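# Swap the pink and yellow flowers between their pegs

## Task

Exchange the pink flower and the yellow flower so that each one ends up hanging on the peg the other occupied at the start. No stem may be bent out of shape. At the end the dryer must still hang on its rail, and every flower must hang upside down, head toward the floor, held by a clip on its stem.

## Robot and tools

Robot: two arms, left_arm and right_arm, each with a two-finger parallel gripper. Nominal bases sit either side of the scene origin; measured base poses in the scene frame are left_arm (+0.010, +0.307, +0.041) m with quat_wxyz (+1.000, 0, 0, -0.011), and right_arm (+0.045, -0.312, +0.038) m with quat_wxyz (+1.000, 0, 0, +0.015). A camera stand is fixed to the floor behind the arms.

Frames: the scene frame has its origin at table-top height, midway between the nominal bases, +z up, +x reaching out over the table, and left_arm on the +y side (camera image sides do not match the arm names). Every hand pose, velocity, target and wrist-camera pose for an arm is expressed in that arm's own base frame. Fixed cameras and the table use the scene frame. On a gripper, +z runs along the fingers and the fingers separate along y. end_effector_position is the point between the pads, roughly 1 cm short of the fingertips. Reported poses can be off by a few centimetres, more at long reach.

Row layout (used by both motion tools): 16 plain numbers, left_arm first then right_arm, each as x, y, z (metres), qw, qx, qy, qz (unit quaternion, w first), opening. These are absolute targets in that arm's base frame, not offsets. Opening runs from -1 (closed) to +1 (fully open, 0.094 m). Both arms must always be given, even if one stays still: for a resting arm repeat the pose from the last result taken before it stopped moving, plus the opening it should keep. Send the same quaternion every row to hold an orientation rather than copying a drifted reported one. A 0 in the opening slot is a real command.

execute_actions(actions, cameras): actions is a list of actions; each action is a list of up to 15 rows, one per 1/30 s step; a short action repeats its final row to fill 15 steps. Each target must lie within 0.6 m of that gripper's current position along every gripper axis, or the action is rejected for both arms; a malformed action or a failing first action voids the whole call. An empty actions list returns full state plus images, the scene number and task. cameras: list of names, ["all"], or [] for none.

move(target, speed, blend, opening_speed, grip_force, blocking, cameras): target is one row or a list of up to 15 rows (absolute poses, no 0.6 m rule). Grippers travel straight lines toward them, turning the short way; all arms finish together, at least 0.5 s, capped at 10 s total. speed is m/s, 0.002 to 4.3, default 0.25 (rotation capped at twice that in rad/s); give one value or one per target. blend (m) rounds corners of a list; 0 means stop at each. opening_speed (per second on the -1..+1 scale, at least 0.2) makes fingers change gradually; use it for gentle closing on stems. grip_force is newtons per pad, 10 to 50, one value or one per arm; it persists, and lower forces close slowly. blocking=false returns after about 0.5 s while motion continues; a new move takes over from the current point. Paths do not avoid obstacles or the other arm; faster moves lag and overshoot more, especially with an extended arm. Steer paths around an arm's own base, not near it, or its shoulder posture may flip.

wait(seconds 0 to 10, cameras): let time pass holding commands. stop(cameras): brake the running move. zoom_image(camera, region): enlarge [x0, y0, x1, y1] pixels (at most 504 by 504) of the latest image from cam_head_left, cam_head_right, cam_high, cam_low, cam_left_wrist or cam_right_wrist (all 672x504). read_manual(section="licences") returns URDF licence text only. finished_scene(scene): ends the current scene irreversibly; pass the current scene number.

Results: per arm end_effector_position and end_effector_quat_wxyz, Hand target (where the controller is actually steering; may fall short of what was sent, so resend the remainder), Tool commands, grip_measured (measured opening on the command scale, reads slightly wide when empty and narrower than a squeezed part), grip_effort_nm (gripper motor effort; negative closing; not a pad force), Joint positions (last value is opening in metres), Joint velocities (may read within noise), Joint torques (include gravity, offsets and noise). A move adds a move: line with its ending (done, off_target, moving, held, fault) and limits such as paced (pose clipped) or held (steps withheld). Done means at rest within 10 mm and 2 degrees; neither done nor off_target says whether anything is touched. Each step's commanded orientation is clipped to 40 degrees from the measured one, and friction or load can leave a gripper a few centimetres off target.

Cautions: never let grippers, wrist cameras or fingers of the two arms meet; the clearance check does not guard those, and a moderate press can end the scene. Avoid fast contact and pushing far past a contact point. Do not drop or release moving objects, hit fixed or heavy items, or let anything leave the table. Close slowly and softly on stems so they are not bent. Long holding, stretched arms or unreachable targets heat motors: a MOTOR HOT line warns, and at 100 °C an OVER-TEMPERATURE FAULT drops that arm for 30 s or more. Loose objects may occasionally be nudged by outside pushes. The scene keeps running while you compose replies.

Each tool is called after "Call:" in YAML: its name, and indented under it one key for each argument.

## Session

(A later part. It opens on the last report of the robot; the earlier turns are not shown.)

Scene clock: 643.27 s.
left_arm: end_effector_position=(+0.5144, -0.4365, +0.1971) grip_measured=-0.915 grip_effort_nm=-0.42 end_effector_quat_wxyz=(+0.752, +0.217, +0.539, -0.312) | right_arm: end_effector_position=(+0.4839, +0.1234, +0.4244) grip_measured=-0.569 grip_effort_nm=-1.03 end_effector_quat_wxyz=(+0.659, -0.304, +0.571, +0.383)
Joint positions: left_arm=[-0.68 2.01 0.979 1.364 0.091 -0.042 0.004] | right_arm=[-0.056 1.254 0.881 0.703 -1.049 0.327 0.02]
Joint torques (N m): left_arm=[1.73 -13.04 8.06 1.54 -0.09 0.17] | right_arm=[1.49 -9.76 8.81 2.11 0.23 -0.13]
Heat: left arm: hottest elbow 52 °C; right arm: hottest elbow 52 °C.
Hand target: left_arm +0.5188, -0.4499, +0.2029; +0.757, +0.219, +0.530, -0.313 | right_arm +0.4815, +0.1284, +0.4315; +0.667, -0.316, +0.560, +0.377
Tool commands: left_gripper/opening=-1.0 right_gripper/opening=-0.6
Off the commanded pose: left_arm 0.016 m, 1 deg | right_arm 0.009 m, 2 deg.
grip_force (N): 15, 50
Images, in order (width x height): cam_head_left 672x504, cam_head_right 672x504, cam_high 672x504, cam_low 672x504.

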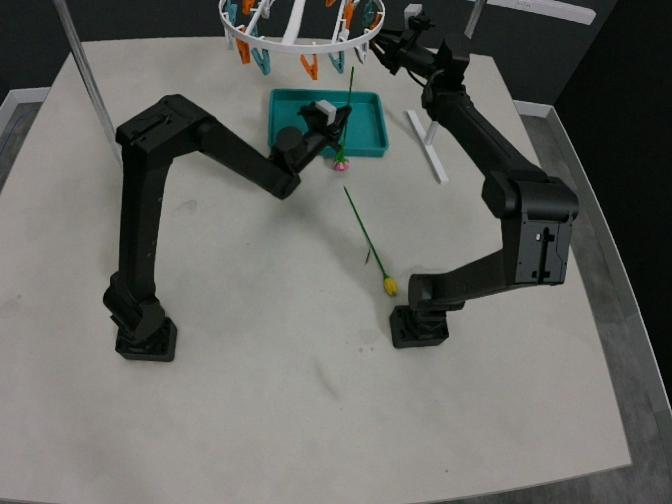

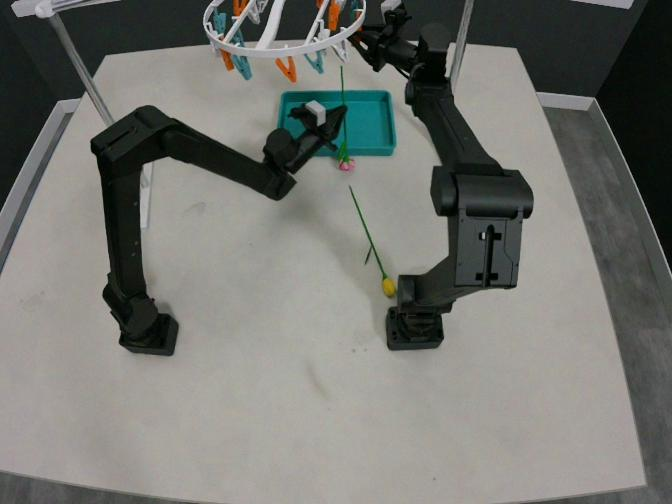

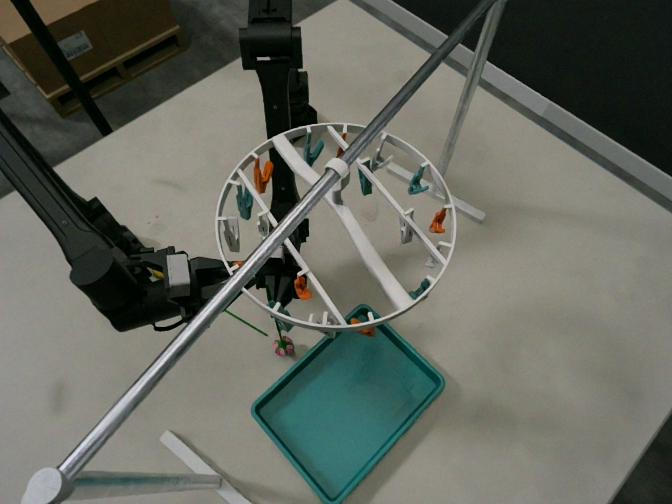

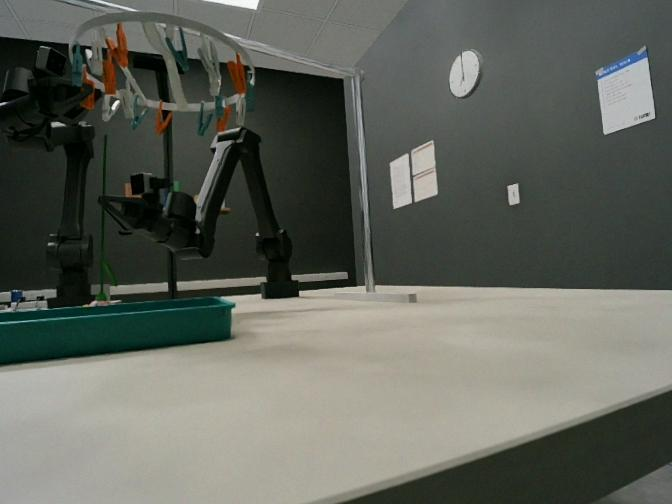

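Call:
move:
  target: [0.5245, -0.4416, 0.2585, 0.7568, 0.2195, 0.5299, -0.3135, -1.0, 0.4815, 0.1285, 0.4315, 0.6667, -0.3165, 0.5595, 0.3772, -0.6]
  speed: 0.08
  cameras: ["cam_right_wrist", "cam_low", "cam_head_right", "cam_high"]

Call:
zoom_image:
  camera: "cam_right_wrist"
  region: [180, 330, 460, 504]

Call:
zoom_image:
  camera: "cam_low"
  region: [50, 60, 170, 150]

Scene clock: 682.70 s.
left_arm: end_effector_position=(+0.5144, -0.4392, +0.2294) grip_measured=-0.915 grip_effort_nm=-0.41 end_effector_quat_wxyz=(+0.741, +0.225, +0.549, -0.313) | right_arm: end_effector_position=(+0.4839, +0.1234, +0.4244) grip_measured=-0.569 grip_effort_nm=-1.03 end_effector_quat_wxyz=(+0.659, -0.304, +0.571, +0.383)
Joint positions: left_arm=[-0.68 1.915 0.979 1.238 0.103 -0.042 0.004] | right_arm=[-0.056 1.254 0.881 0.703 -1.049 0.327 0.02]
Joint torques (N m): left_arm=[3.08 -15.21 8.58 1.54 0.13 0.1] | right_arm=[1.55 -9.7 8.87 2.17 0.24 -0.11]
Heat: left arm: hottest elbow 52 °C; right arm: hottest elbow 51 °C.
Hand target: left_arm +0.5233, -0.4405, +0.2586; +0.757, +0.220, +0.530, -0.313 | right_arm +0.4815, +0.1284, +0.4315; +0.667, -0.316, +0.560, +0.377
Off the commanded pose: left_arm 0.031 m, 3 deg | right_arm 0.009 m, 2 deg.
grip_force (N): 15, 50
move: off_target (left_arm)
camera_calibration:
cam_right_wrist: T_world_to_cam=[[0.855401, -0.517237, -0.027483, -0.339558], [-0.158637, -0.211104, -0.964505, 0.552505], [0.493076, 0.829398, -0.262631, -0.140673], [0, 0, 0, 1]] pos_world=[0.447469, 0.0576777, 0.486616]
Images, in order (width x height): cam_head_right 672x504, cam_high 672x504, cam_low 672x504, cam_right_wrist 672x504.

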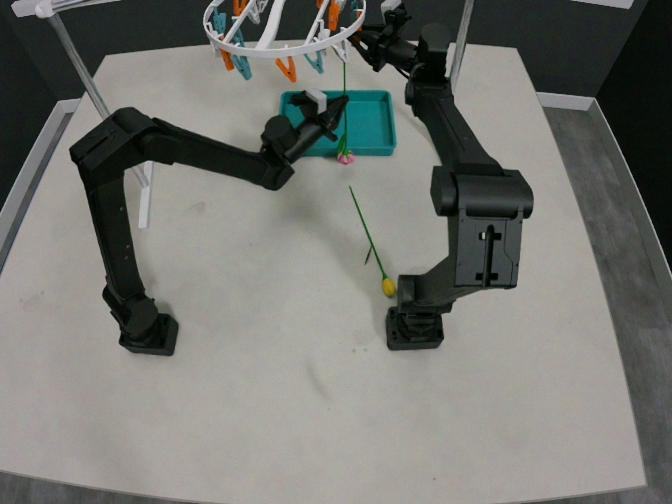

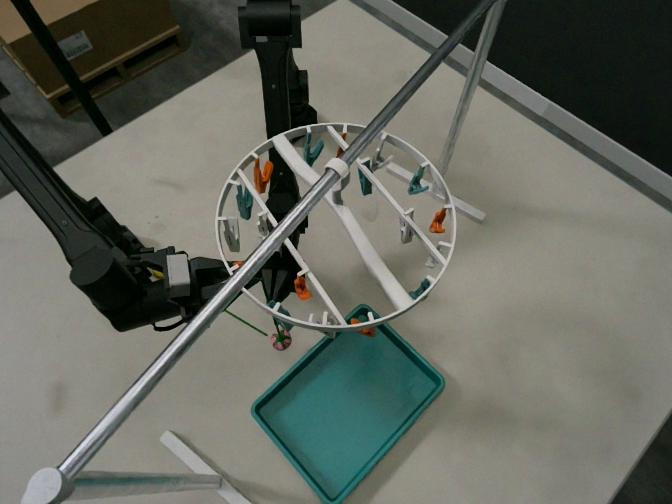

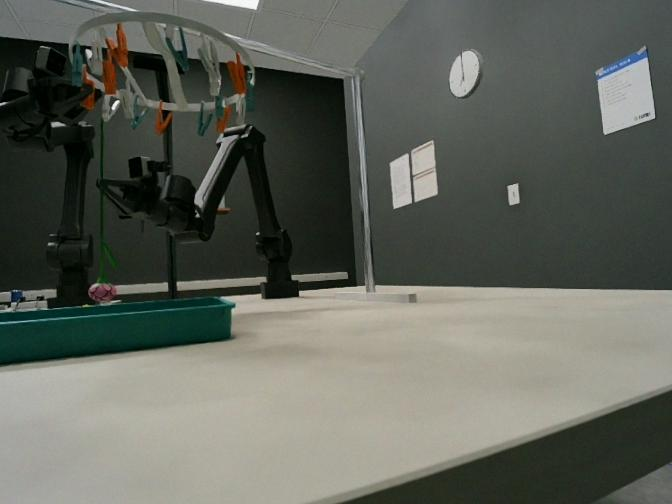

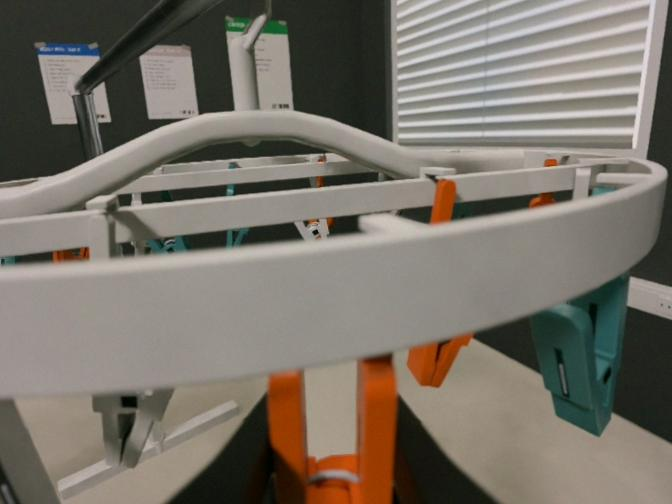

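Scaled by 1.800 from the camera's 672x504 image, which has a finer 960x720 frame.

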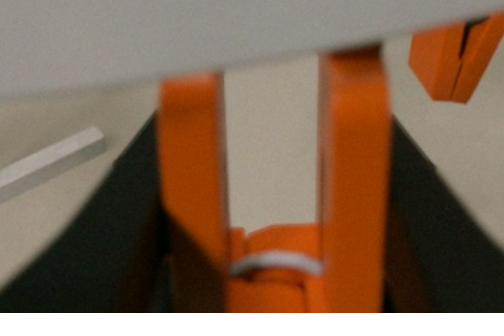

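Scaled by 4.200 from the camera's 672x504 image, which has a finer 960x720 frame.

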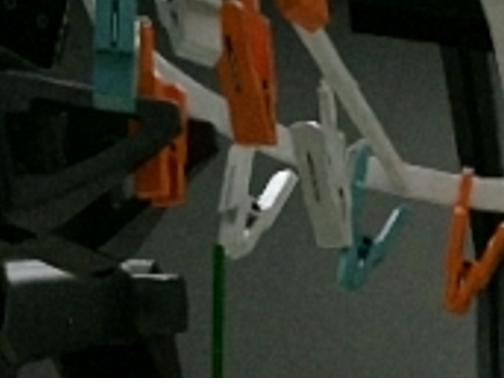

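Call:
move:
  target: [0.5285, -0.4450, 0.2830, 0.7568, 0.2195, 0.5299, -0.3135, -1.0, 0.4815, 0.1285, 0.4315, 0.6667, -0.3165, 0.5595, 0.3772, -0.6]
  speed: 0.08
  cameras: ["cam_right_wrist", "cam_low", "cam_head_right", "cam_high"]

Call:
zoom_image:
  camera: "cam_right_wrist"
  region: [180, 330, 460, 504]

Call:
zoom_image:
  camera: "cam_low"
  region: [50, 60, 170, 150]

Scene clock: 688.00 s.
left_arm: end_effector_position=(+0.5179, -0.4421, +0.2495) grip_measured=-0.915 grip_effort_nm=-0.42 end_effector_quat_wxyz=(+0.740, +0.226, +0.552, -0.312) | right_arm: end_effector_position=(+0.4839, +0.1234, +0.4244) grip_measured=-0.569 grip_effort_nm=-1.03 end_effector_quat_wxyz=(+0.659, -0.304, +0.571, +0.383)
Joint positions: left_arm=[-0.68 1.874 0.997 1.171 0.103 -0.042 0.004] | right_arm=[-0.056 1.254 0.881 0.703 -1.049 0.327 0.02]
Joint torques (N m): left_arm=[3.08 -15.27 9.39 1.58 0.12 0.1] | right_arm=[1.26 -9.64 8.81 2.13 0.24 -0.11]
Heat: left arm: hottest elbow 52 °C; right arm: hottest elbow 51 °C.
Hand target: left_arm +0.5269, -0.4436, +0.2832; +0.757, +0.220, +0.530, -0.313 | right_arm +0.4815, +0.1284, +0.4315; +0.667, -0.316, +0.560, +0.377
Off the commanded pose: left_arm 0.035 m, 3 deg | right_arm 0.009 m, 2 deg.
grip_force (N): 15, 50
move: off_target (left_arm)
camera_calibration:
cam_right_wrist: T_world_to_cam=[[0.855401, -0.517237, -0.027483, -0.339558], [-0.158637, -0.211104, -0.964505, 0.552505], [0.493076, 0.829398, -0.262631, -0.140673], [0, 0, 0, 1]] pos_world=[0.447469, 0.0576777, 0.486616]
Images, in order (width x height): cam_head_right 672x504, cam_high 672x504, cam_low 672x504, cam_right_wrist 672x504.

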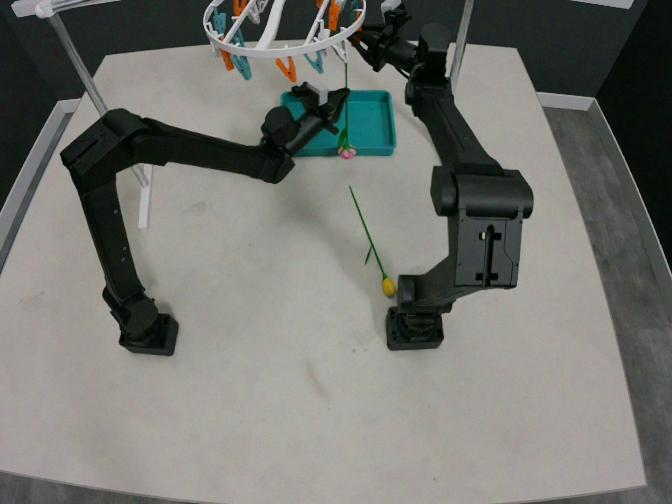

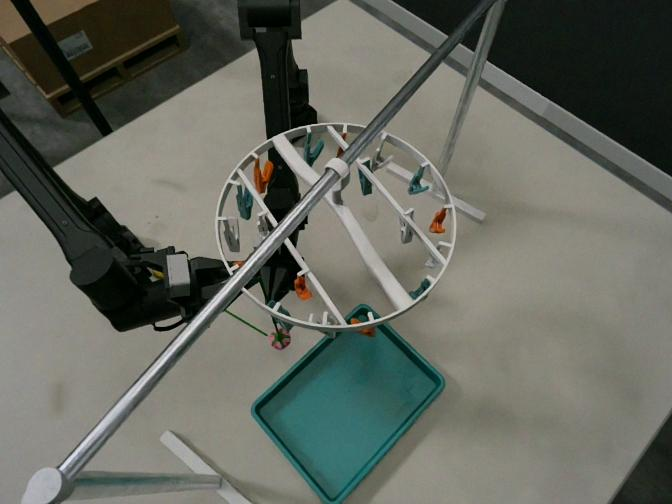

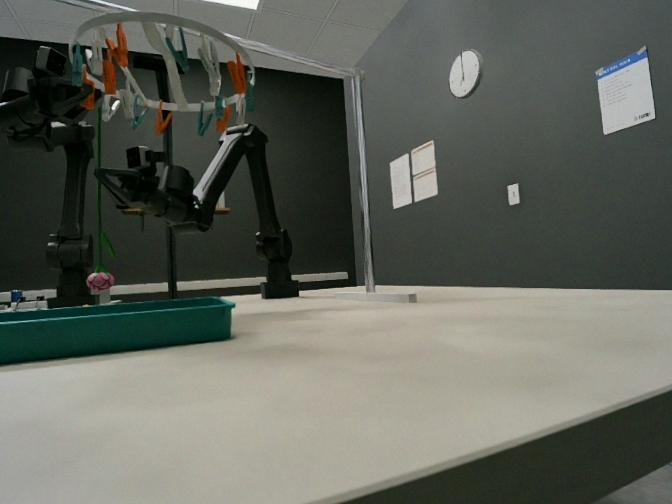

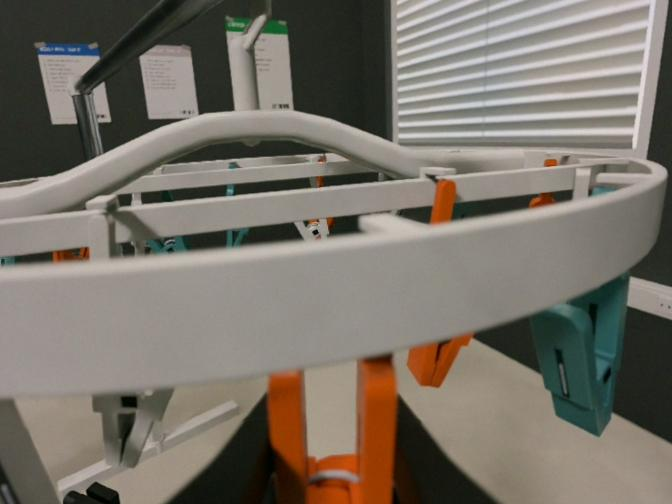

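Scaled by 1.800 from the camera's 672x504 image, which has a finer 960x720 frame.

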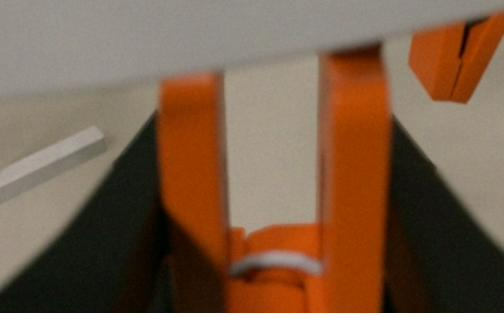

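Scaled by 4.200 from the camera's 672x504 image, which has a finer 960x720 frame.

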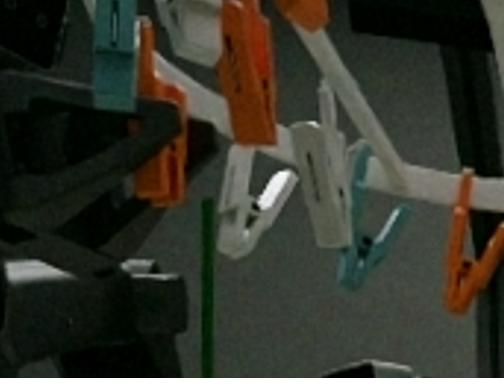

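Call:
zoom_image:
  camera: "cam_high"
  region: [200, 240, 284, 324]

Call:
zoom_image:
  camera: "cam_head_right"
  region: [315, 20, 385, 80]

Scaled by 6.000 from the camera's 672x504 image, which has a finer 960x720 frame.

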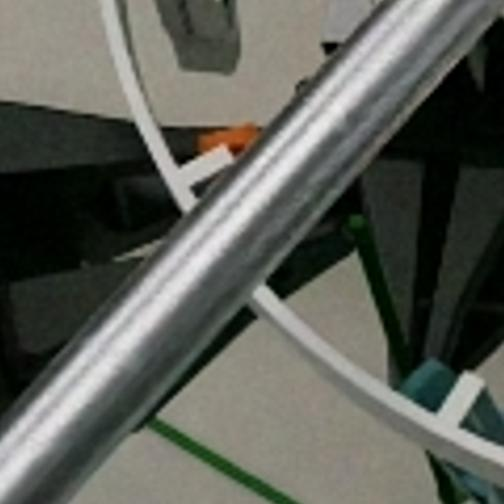

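Scaled by 7.200 from the camera's 672x504 image, which has a finer 960x720 frame.

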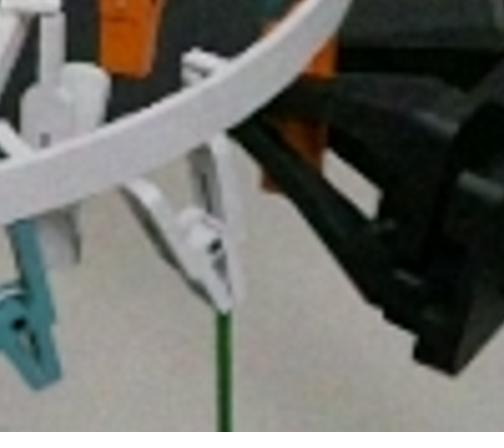

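Call:
move:
  target: [0.5285, -0.4450, 0.2990, 0.7568, 0.2195, 0.5299, -0.3135, -1.0, 0.4815, 0.1285, 0.4315, 0.6667, -0.3165, 0.5595, 0.3772, -0.6]
  speed: 0.08
  cameras: ["cam_right_wrist", "cam_low", "cam_high"]

Call:
zoom_image:
  camera: "cam_right_wrist"
  region: [180, 330, 460, 504]

Call:
zoom_image:
  camera: "cam_low"
  region: [50, 60, 170, 150]

Call:
zoom_image:
  camera: "cam_high"
  region: [200, 240, 284, 324]

Scene clock: 699.23 s.
left_arm: end_effector_position=(+0.5183, -0.4424, +0.2620) grip_measured=-0.915 grip_effort_nm=-0.42 end_effector_quat_wxyz=(+0.738, +0.226, +0.554, -0.312) | right_arm: end_effector_position=(+0.4839, +0.1234, +0.4244) grip_measured=-0.569 grip_effort_nm=-1.03 end_effector_quat_wxyz=(+0.659, -0.304, +0.571, +0.383)
Joint positions: left_arm=[-0.68 1.845 1.003 1.131 0.103 -0.042 0.004] | right_arm=[-0.056 1.254 0.881 0.703 -1.049 0.327 0.02]
Joint torques (N m): left_arm=[3.14 -15.33 9.76 1.57 0.12 0.1] | right_arm=[1.32 -9.47 8.85 2.13 0.24 -0.13]
Heat: left arm: hottest elbow 53 °C; right arm: hottest elbow 51 °C.
Hand target: left_arm +0.5267, -0.4434, +0.2992; +0.757, +0.219, +0.530, -0.313 | right_arm +0.4815, +0.1284, +0.4315; +0.667, -0.316, +0.560, +0.377
Off the commanded pose: left_arm 0.038 m, 4 deg | right_arm 0.009 m, 2 deg.
grip_force (N): 15, 50
move: off_target (left_arm)
camera_calibration:
cam_right_wrist: T_world_to_cam=[[0.855401, -0.517237, -0.027483, -0.339558], [-0.158637, -0.211104, -0.964505, 0.552505], [0.493076, 0.829398, -0.262631, -0.140673], [0, 0, 0, 1]] pos_world=[0.447469, 0.0576777, 0.486616]
Images, in order (width x height): cam_high 672x504, cam_low 672x504, cam_right_wrist 672x504.

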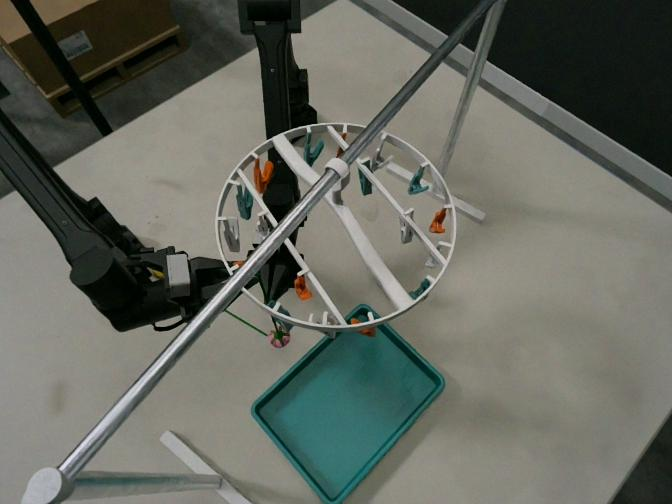

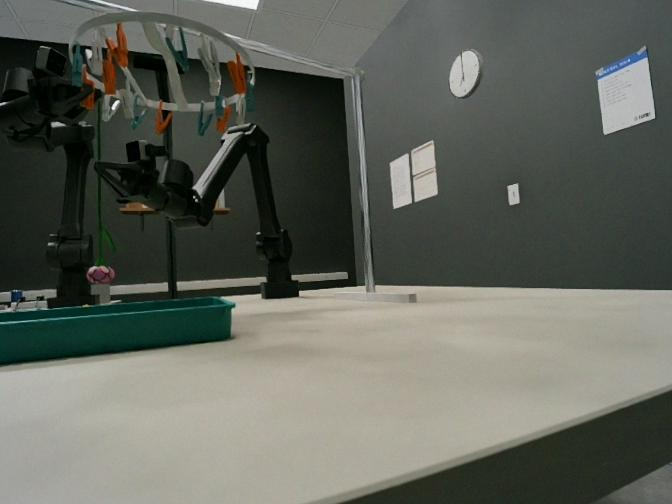

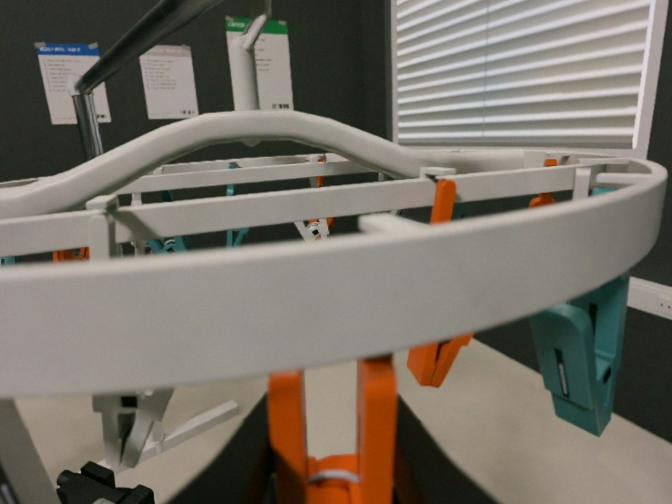

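Scaled by 1.800 from the camera's 672x504 image, which has a finer 960x720 frame.

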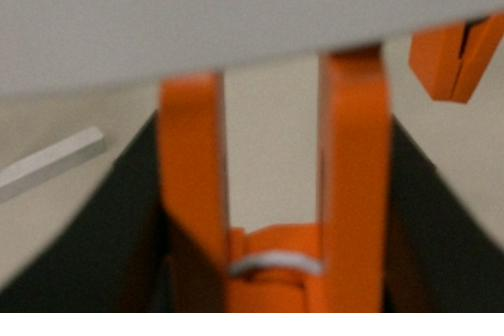

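Scaled by 4.200 from the camera's 672x504 image, which has a finer 960x720 frame.

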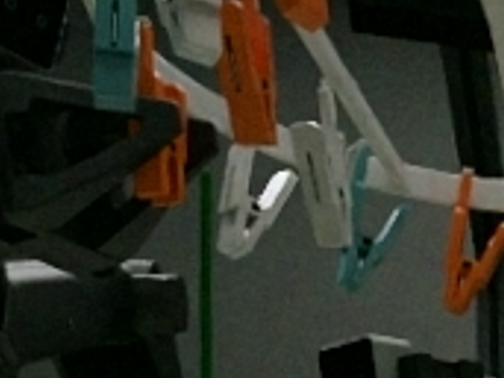

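Scaled by 6.000 from the camera's 672x504 image, which has a finer 960x720 frame.

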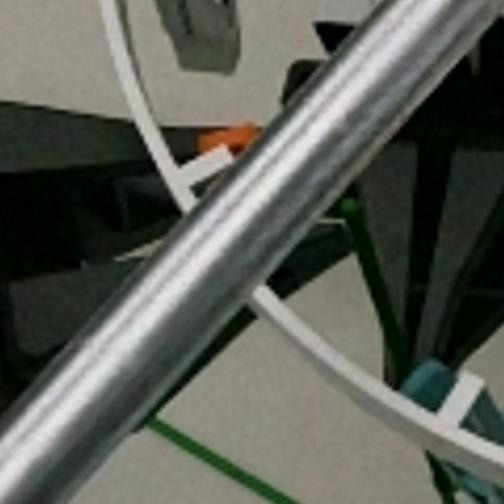

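Call:
move:
  target: [0.5365, -0.4500, 0.2990, 0.7568, 0.2195, 0.5299, -0.3135, -1.0, 0.4815, 0.1285, 0.4315, 0.6667, -0.3165, 0.5595, 0.3772, -0.6]
  speed: 0.08
  cameras: ["cam_right_wrist", "cam_low", "cam_high"]

Call:
zoom_image:
  camera: "cam_right_wrist"
  region: [180, 330, 460, 504]

Call:
zoom_image:
  camera: "cam_high"
  region: [200, 240, 284, 324]

Scene clock: 706.33 s.
left_arm: end_effector_position=(+0.5235, -0.4469, +0.2735) grip_measured=-0.915 grip_effort_nm=-0.42 end_effector_quat_wxyz=(+0.743, +0.225, +0.547, -0.313) | right_arm: end_effector_position=(+0.4839, +0.1234, +0.4244) grip_measured=-0.569 grip_effort_nm=-1.03 end_effector_quat_wxyz=(+0.659, -0.304, +0.571, +0.383)
Joint positions: left_arm=[-0.68 1.845 1.032 1.12 0.105 -0.042 0.004] | right_arm=[-0.056 1.254 0.881 0.703 -1.049 0.327 0.02]
Joint torques (N m): left_arm=[3.25 -14.04 10.03 1.66 0.13 0.09] | right_arm=[1.44 -9.64 8.81 2.1 0.24 -0.12]
Heat: left arm: hottest elbow 53 °C; right arm: hottest elbow 51 °C.
Hand target: left_arm +0.5351, -0.4486, +0.2990; +0.757, +0.220, +0.530, -0.313 | right_arm +0.4815, +0.1284, +0.4315; +0.667, -0.316, +0.560, +0.377
Off the commanded pose: left_arm 0.029 m, 3 deg | right_arm 0.009 m, 2 deg.
grip_force (N): 15, 50
move: off_target (left_arm)
camera_calibration:
cam_right_wrist: T_world_to_cam=[[0.855401, -0.517237, -0.027483, -0.339558], [-0.158637, -0.211104, -0.964505, 0.552505], [0.493076, 0.829398, -0.262631, -0.140673], [0, 0, 0, 1]] pos_world=[0.447469, 0.0576777, 0.486616]
Images, in order (width x height): cam_high 672x504, cam_low 672x504, cam_right_wrist 672x504.

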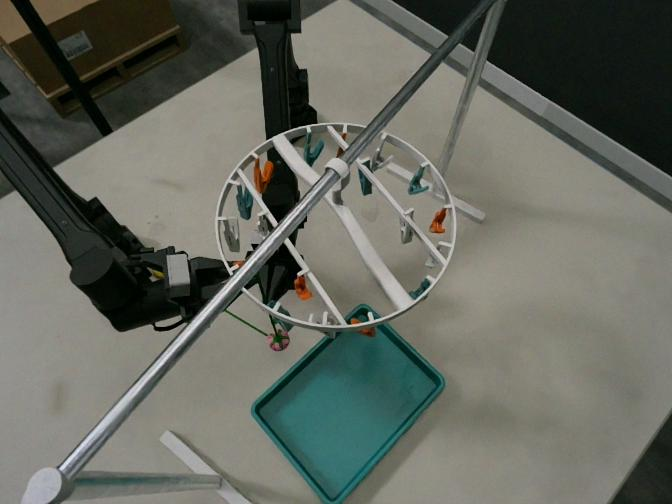

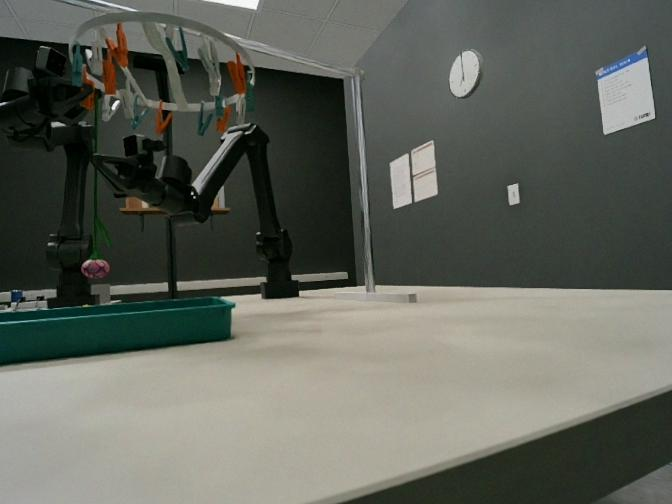

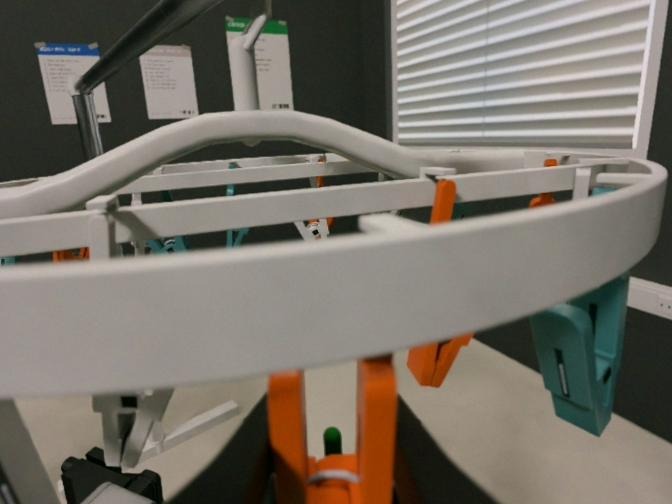

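Scaled by 1.800 from the camera's 672x504 image, which has a finer 960x720 frame.

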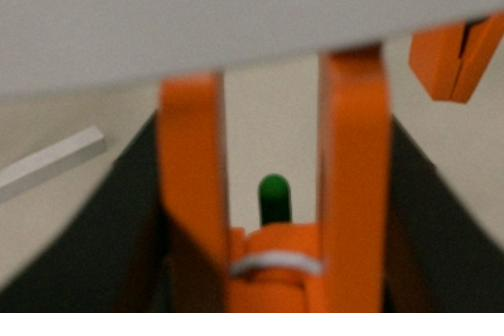

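Scaled by 6.000 from the camera's 672x504 image, which has a finer 960x720 frame.

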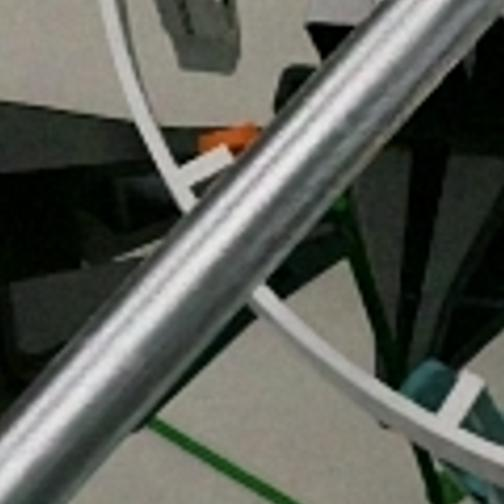

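Call:
zoom_image:
  camera: "cam_low"
  region: [75, 75, 117, 110]

Call:
zoom_image:
  camera: "cam_right_wrist"
  region: [290, 390, 374, 474]

Scaled by 12.000 from the camera's 672x504 image, which has a finer 960x720 frame.

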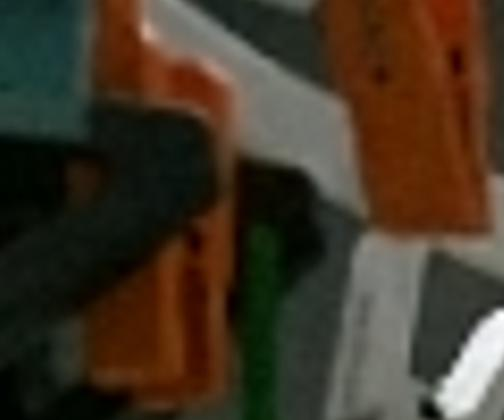

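Scaled by 6.000 from the camera's 672x504 image, which has a finer 960x720 frame.

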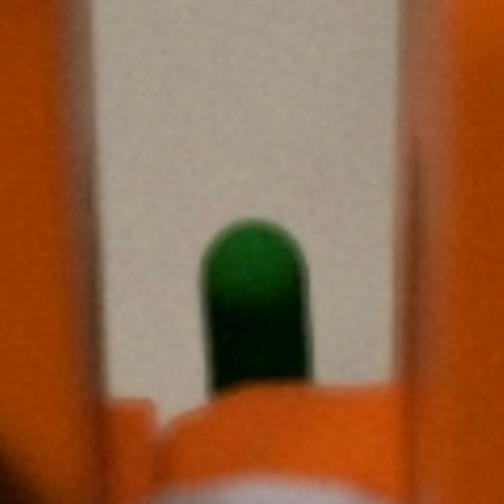

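Call:
move:
  target: [0.5350, -0.4510, 0.2360, 0.7568, 0.2195, 0.5299, -0.3135, -1.0, 0.4815, 0.1285, 0.4315, 0.6667, -0.3165, 0.5595, 0.3772, -0.6]
  speed: 0.1
  cameras: []

Scene clock: 763.30 s.
left_arm: end_effector_position=(+0.5273, -0.4500, +0.2234) grip_measured=-0.915 grip_effort_nm=-0.42 end_effector_quat_wxyz=(+0.743, +0.225, +0.547, -0.314) | right_arm: end_effector_position=(+0.4839, +0.1234, +0.4244) grip_measured=-0.569 grip_effort_nm=-1.03 end_effector_quat_wxyz=(+0.659, -0.304, +0.571, +0.383)
Joint positions: left_arm=[-0.68 1.961 1.032 1.237 0.105 -0.042 0.004] | right_arm=[-0.056 1.254 0.881 0.703 -1.049 0.327 0.02]
Joint torques (N m): left_arm=[3.02 -13.74 7.84 2.88 0.02 0.1] | right_arm=[1.26 -9.35 8.81 2.18 0.23 -0.12]
Heat: left arm: hottest elbow 61 °C; right arm: hottest elbow 51 °C.
Hand target: left_arm +0.5346, -0.4505, +0.2358; +0.757, +0.220, +0.530, -0.313 | right_arm +0.4815, +0.1284, +0.4315; +0.667, -0.316, +0.560, +0.377
Off the commanded pose: left_arm 0.015 m, 3 deg | right_arm 0.009 m, 2 deg.
grip_force (N): 15, 50
move: off_target (left_arm)
No camera images: "cameras" was empty.

Call:
move:
  target: [0.5215, -0.4665, 0.2360, 0.7568, 0.2195, 0.5299, -0.3135, -1.0, 0.4815, 0.1285, 0.4315, 0.6667, -0.3165, 0.5595, 0.3772, -0.6]
  speed: 0.1
  cameras: []

Scene clock: 768.03 s.
left_arm: end_effector_position=(+0.5201, -0.4589, +0.2237) grip_measured=-0.915 grip_effort_nm=-0.42 end_effector_quat_wxyz=(+0.745, +0.221, +0.548, -0.311) | right_arm: end_effector_position=(+0.4839, +0.1234, +0.4244) grip_measured=-0.569 grip_effort_nm=-1.03 end_effector_quat_wxyz=(+0.659, -0.304, +0.571, +0.383)
Joint positions: left_arm=[-0.704 1.961 1.032 1.238 0.072 -0.036 0.004] | right_arm=[-0.056 1.254 0.881 0.703 -1.049 0.327 0.02]
Joint torques (N m): left_arm=[2.02 -13.74 7.75 2.85 -0.08 0.18] | right_arm=[1.49 -9.58 8.85 2.11 0.24 -0.11]
Heat: left arm: hottest elbow 61 °C; right arm: hottest elbow 50 °C.
Hand target: left_arm +0.5210, -0.4661, +0.2359; +0.757, +0.219, +0.530, -0.314 | right_arm +0.4815, +0.1284, +0.4315; +0.667, -0.316, +0.560, +0.377
Off the commanded pose: left_arm 0.015 m, 2 deg | right_arm 0.009 m, 2 deg.
grip_force (N): 15, 50
move: off_target (left_arm)
No camera images: "cameras" was empty.

Call:
move:
  target: [0.5155, -0.4725, 0.2360, 0.7568, 0.2195, 0.5299, -0.3135, -1.0, 0.4815, 0.1285, 0.4315, 0.6667, -0.3165, 0.5595, 0.3772, -0.6]
  speed: 0.08
  cameras: ["cam_low", "cam_head_right", "cam_head_left", "cam_right_wrist"]

Call:
zoom_image:
  camera: "cam_low"
  region: [65, 85, 125, 135]

Call:
zoom_image:
  camera: "cam_head_right"
  region: [330, 22, 384, 67]

Call:
zoom_image:
  camera: "cam_head_left"
  region: [347, 22, 401, 67]

Scene clock: 773.17 s.
left_arm: end_effector_position=(+0.5164, -0.4632, +0.2237) grip_measured=-0.915 grip_effort_nm=-0.42 end_effector_quat_wxyz=(+0.745, +0.220, +0.548, -0.310) | right_arm: end_effector_position=(+0.4839, +0.1234, +0.4244) grip_measured=-0.569 grip_effort_nm=-1.03 end_effector_quat_wxyz=(+0.659, -0.304, +0.571, +0.383)
Joint positions: left_arm=[-0.716 1.961 1.032 1.238 0.057 -0.03 0.004] | right_arm=[-0.056 1.254 0.881 0.703 -1.049 0.327 0.02]
Joint torques (N m): left_arm=[1.61 -13.86 7.61 2.88 -0.09 0.13] | right_arm=[1.55 -9.41 8.8 2.15 0.24 -0.11]
Heat: left arm: hottest elbow 60 °C; right arm: hottest elbow 50 °C.
Hand target: left_arm +0.5151, -0.4720, +0.2359; +0.757, +0.219, +0.530, -0.314 | right_arm +0.4815, +0.1284, +0.4315; +0.667, -0.316, +0.560, +0.377
Off the commanded pose: left_arm 0.015 m, 2 deg | right_arm 0.009 m, 2 deg.
grip_force (N): 15, 50
move: off_target (left_arm)
camera_calibration:
cam_right_wrist: T_world_to_cam=[[0.855401, -0.517237, -0.027483, -0.339558], [-0.158637, -0.211104, -0.964505, 0.552505], [0.493076, 0.829398, -0.262631, -0.140673], [0, 0, 0, 1]] pos_world=[0.447469, 0.0576777, 0.486616]
Images, in order (width x height): cam_head_left 672x504, cam_head_right 672x504, cam_low 672x504, cam_right_wrist 672x504.

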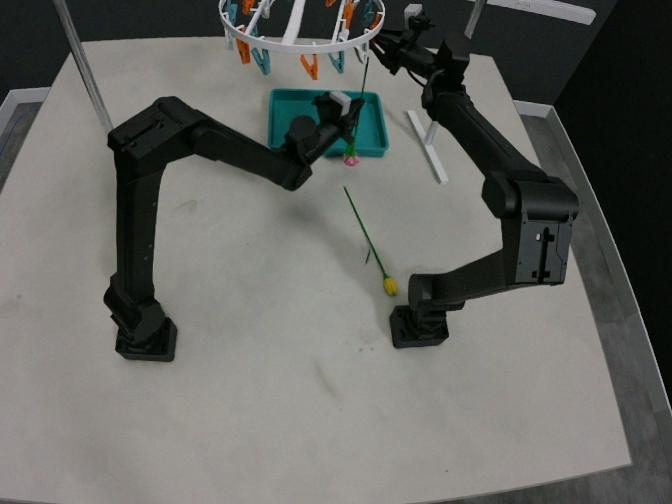

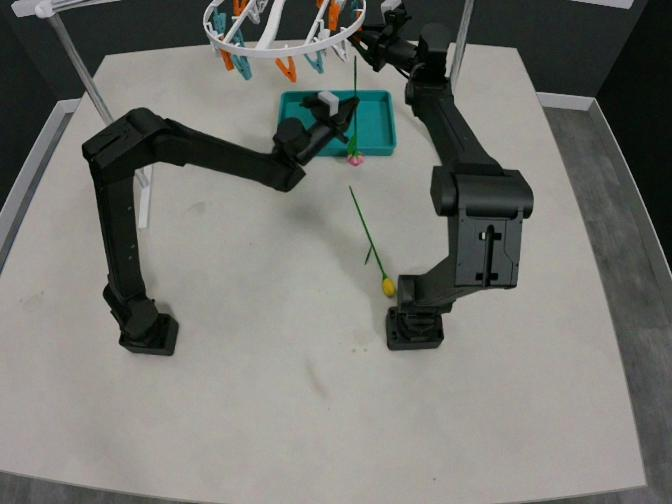

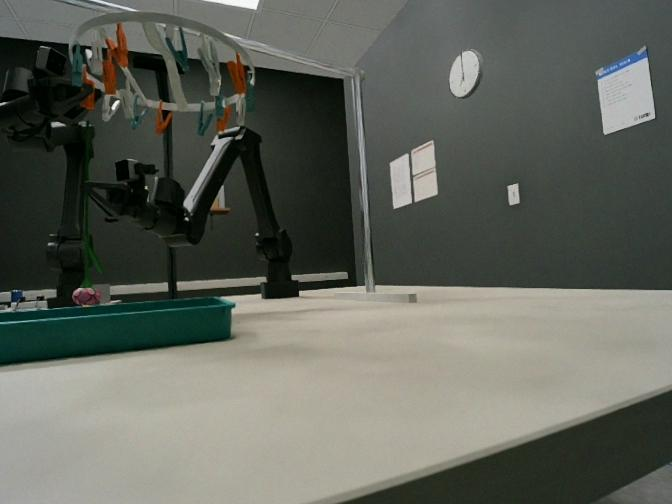

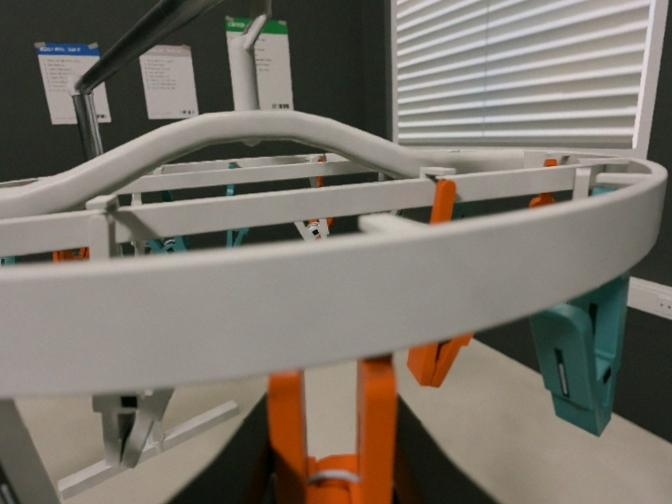

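Scaled by 8.400 from the camera's 672x504 image, which has a finer 960x720 frame.

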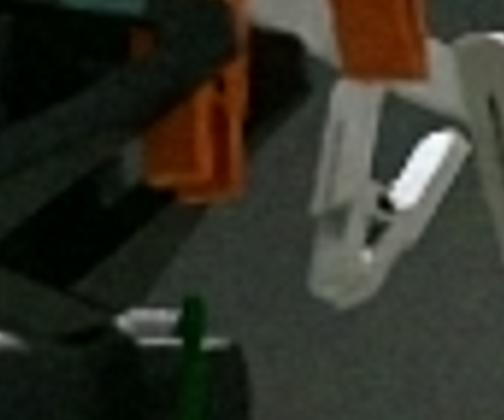

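Scaled by 9.333 from the camera's 672x504 image, which has a finer 960x720 frame.

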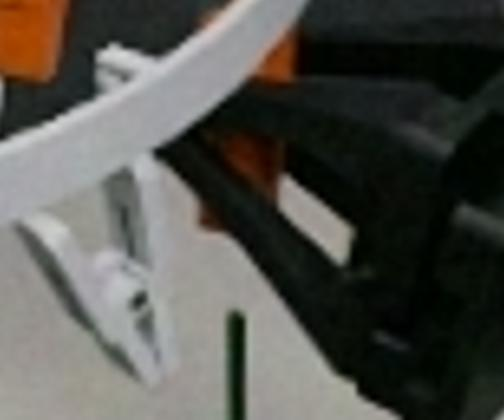

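Scaled by 9.333 from the camera's 672x504 image, which has a finer 960x720 frame.

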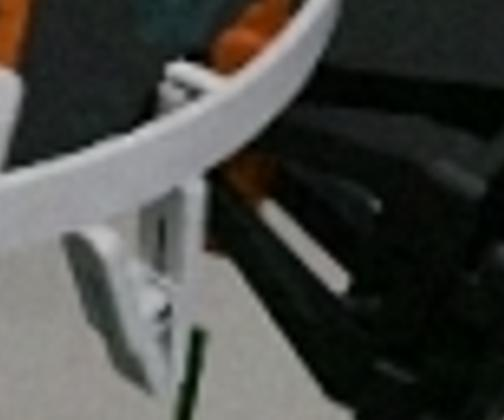

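Call:
move:
  target: [0.5195, -0.4765, 0.2680, 0.7568, 0.2195, 0.5299, -0.3135, -1.0, 0.4815, 0.1285, 0.4315, 0.6667, -0.3165, 0.5595, 0.3772, -0.6]
  speed: 0.08
  cameras: []

Scene clock: 789.30 s.
left_arm: end_effector_position=(+0.5165, -0.4639, +0.2328) grip_measured=-0.915 grip_effort_nm=-0.42 end_effector_quat_wxyz=(+0.740, +0.223, +0.555, -0.308) | right_arm: end_effector_position=(+0.4839, +0.1234, +0.4244) grip_measured=-0.569 grip_effort_nm=-1.03 end_effector_quat_wxyz=(+0.659, -0.304, +0.571, +0.383)
Joint positions: left_arm=[-0.717 1.931 1.032 1.189 0.057 -0.03 0.004] | right_arm=[-0.056 1.254 0.881 0.703 -1.049 0.327 0.02]
Joint torques (N m): left_arm=[1.73 -15.85 9.31 1.54 -0.09 0.17] | right_arm=[1.32 -9.58 8.84 2.13 0.24 -0.12]
Heat: left arm: hottest elbow 58 °C; right arm: hottest elbow 50 °C.
Hand target: left_arm +0.5177, -0.4750, +0.2679; +0.757, +0.219, +0.530, -0.314 | right_arm +0.4815, +0.1284, +0.4315; +0.667, -0.316, +0.560, +0.377
Off the commanded pose: left_arm 0.037 m, 3 deg | right_arm 0.009 m, 2 deg.
grip_force (N): 15, 50
move: off_target (left_arm)
No camera images: "cameras" was empty.

Call:
move:
  target: [0.5205, -0.4772, 0.2880, 0.7568, 0.2195, 0.5299, -0.3135, -1.0, 0.4815, 0.1285, 0.4315, 0.6667, -0.3165, 0.5595, 0.3772, -0.6]
  speed: 0.06
  cameras: ["cam_low", "cam_right_wrist", "cam_left_wrist"]

Call:
zoom_image:
  camera: "cam_low"
  region: [65, 85, 125, 135]

Scene clock: 793.87 s.
left_arm: end_effector_position=(+0.5178, -0.4649, +0.2493) grip_measured=-0.915 grip_effort_nm=-0.42 end_effector_quat_wxyz=(+0.739, +0.223, +0.557, -0.308) | right_arm: end_effector_position=(+0.4839, +0.1234, +0.4246) grip_measured=-0.569 grip_effort_nm=-1.03 end_effector_quat_wxyz=(+0.659, -0.305, +0.571, +0.383)
Joint positions: left_arm=[-0.717 1.895 1.041 1.14 0.056 -0.03 0.004] | right_arm=[-0.056 1.254 0.881 0.704 -1.049 0.327 0.02]
Joint torques (N m): left_arm=[1.73 -15.97 9.74 1.58 -0.07 0.17] | right_arm=[1.38 -9.7 8.9 2.13 0.23 -0.11]
Heat: left arm: hottest elbow 59 °C; right arm: hottest elbow 50 °C.
Hand target: left_arm +0.5186, -0.4754, +0.2879; +0.757, +0.219, +0.530, -0.314 | right_arm +0.4815, +0.1284, +0.4314; +0.667, -0.316, +0.560, +0.377
Off the commanded pose: left_arm 0.041 m, 4 deg | right_arm 0.009 m, 2 deg.
grip_force (N): 15, 50
move: off_target (left_arm)
camera_calibration:
cam_left_wrist: T_world_to_cam=[[-0.696359, -0.717693, 0.00113948, 0.0265563], [-0.107676, 0.102905, -0.988846, 0.387927], [0.70957, -0.688714, -0.148937, -0.558021], [0, 0, 0, 1]] pos_world=[0.456218, -0.405177, 0.30046]
cam_right_wrist: T_world_to_cam=[[0.855235, -0.517561, -0.0265437, -0.339834], [-0.157589, -0.210929, -0.964715, 0.55221], [0.4937, 0.829241, -0.261956, -0.141195], [0, 0, 0, 1]] pos_world=[0.447369, 0.0576771, 0.486718]
Images, in order (width x height): cam_low 672x504, cam_left_wrist 672x504, cam_right_wrist 672x504.

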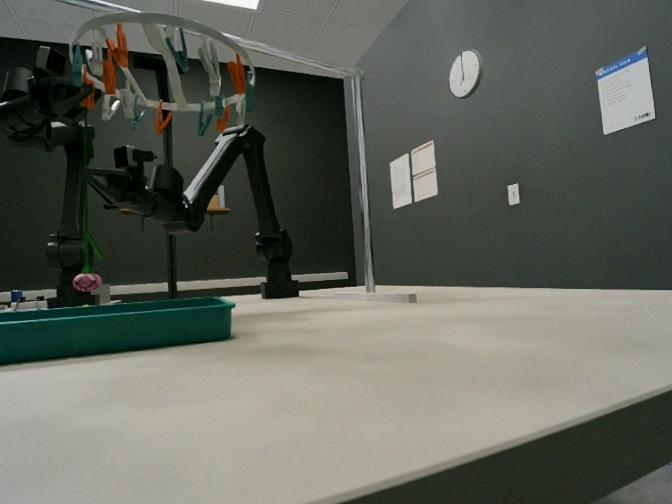

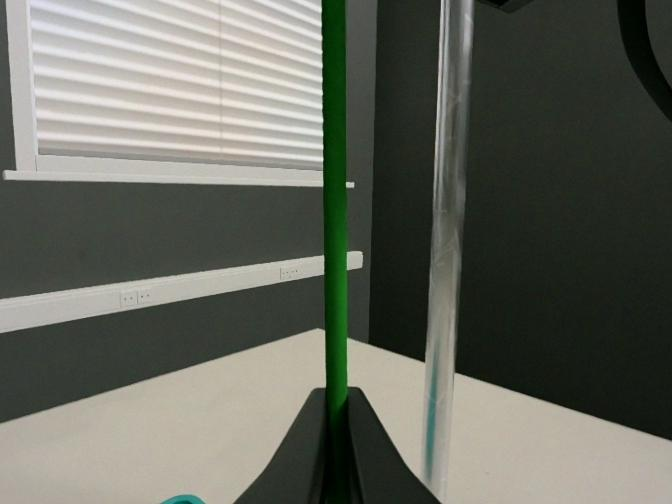

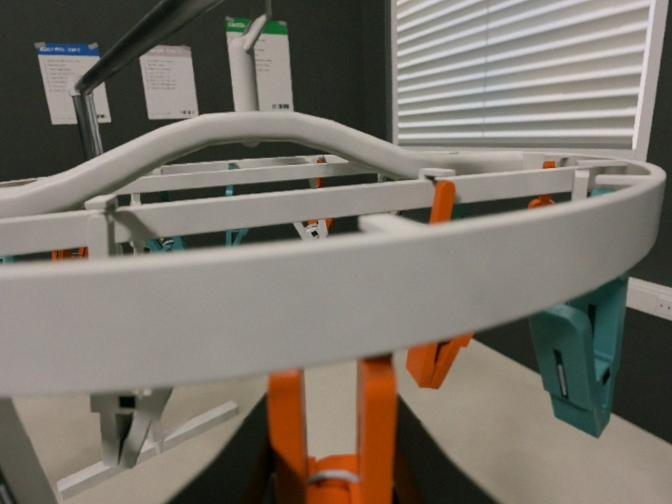

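Scaled by 8.400 from the camera's 672x504 image, which has a finer 960x720 frame.

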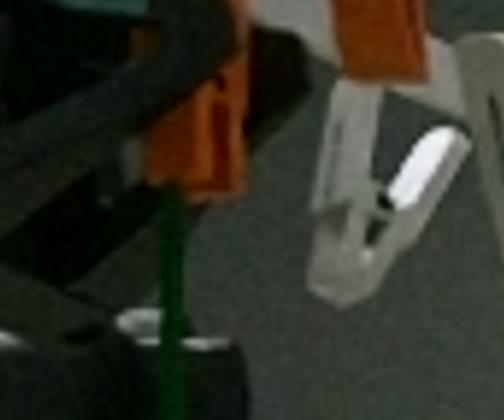

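Call:
move:
  target:
    - [0.5157, -0.4748, 0.252, 0.7568, 0.2195, 0.5299, -0.3135, -1.0, 0.4815, 0.1285, 0.4315, 0.6667, -0.3165, 0.5595, 0.3772, -0.6]
    - [0.5157, -0.4748, 0.276, 0.7568, 0.2195, 0.5299, -0.3135, -1.0, 0.4815, 0.1285, 0.4315, 0.6667, -0.3165, 0.5595, 0.3772, -0.6]
  speed: 0.08
  cameras: []

Scene clock: 814.17 s.
left_arm: end_effector_position=(+0.5168, -0.4653, +0.2458) grip_measured=-0.915 grip_effort_nm=-0.42 end_effector_quat_wxyz=(+0.744, +0.221, +0.550, -0.309) | right_arm: end_effector_position=(+0.4837, +0.1236, +0.4251) grip_measured=-0.569 grip_effort_nm=-1.03 end_effector_quat_wxyz=(+0.660, -0.305, +0.570, +0.383)
Joint positions: left_arm=[-0.719 1.913 1.041 1.174 0.054 -0.029 0.004] | right_arm=[-0.056 1.253 0.881 0.706 -1.048 0.327 0.02]
Joint torques (N m): left_arm=[1.67 -16.09 8.38 1.65 -0.08 0.17] | right_arm=[1.32 -9.47 8.8 2.09 0.19 -0.12]
Heat: left arm: hottest elbow 56 °C; right arm: hottest elbow 50 °C.
Hand target: left_arm +0.5147, -0.4739, +0.2760; +0.757, +0.219, +0.530, -0.314 | right_arm +0.4813, +0.1285, +0.4316; +0.667, -0.317, +0.559, +0.377
Off the commanded pose: left_arm 0.032 m, 3 deg | right_arm 0.008 m, 2 deg.
grip_force (N): 15, 50
move: off_target (left_arm)
No camera images: "cameras" was empty.


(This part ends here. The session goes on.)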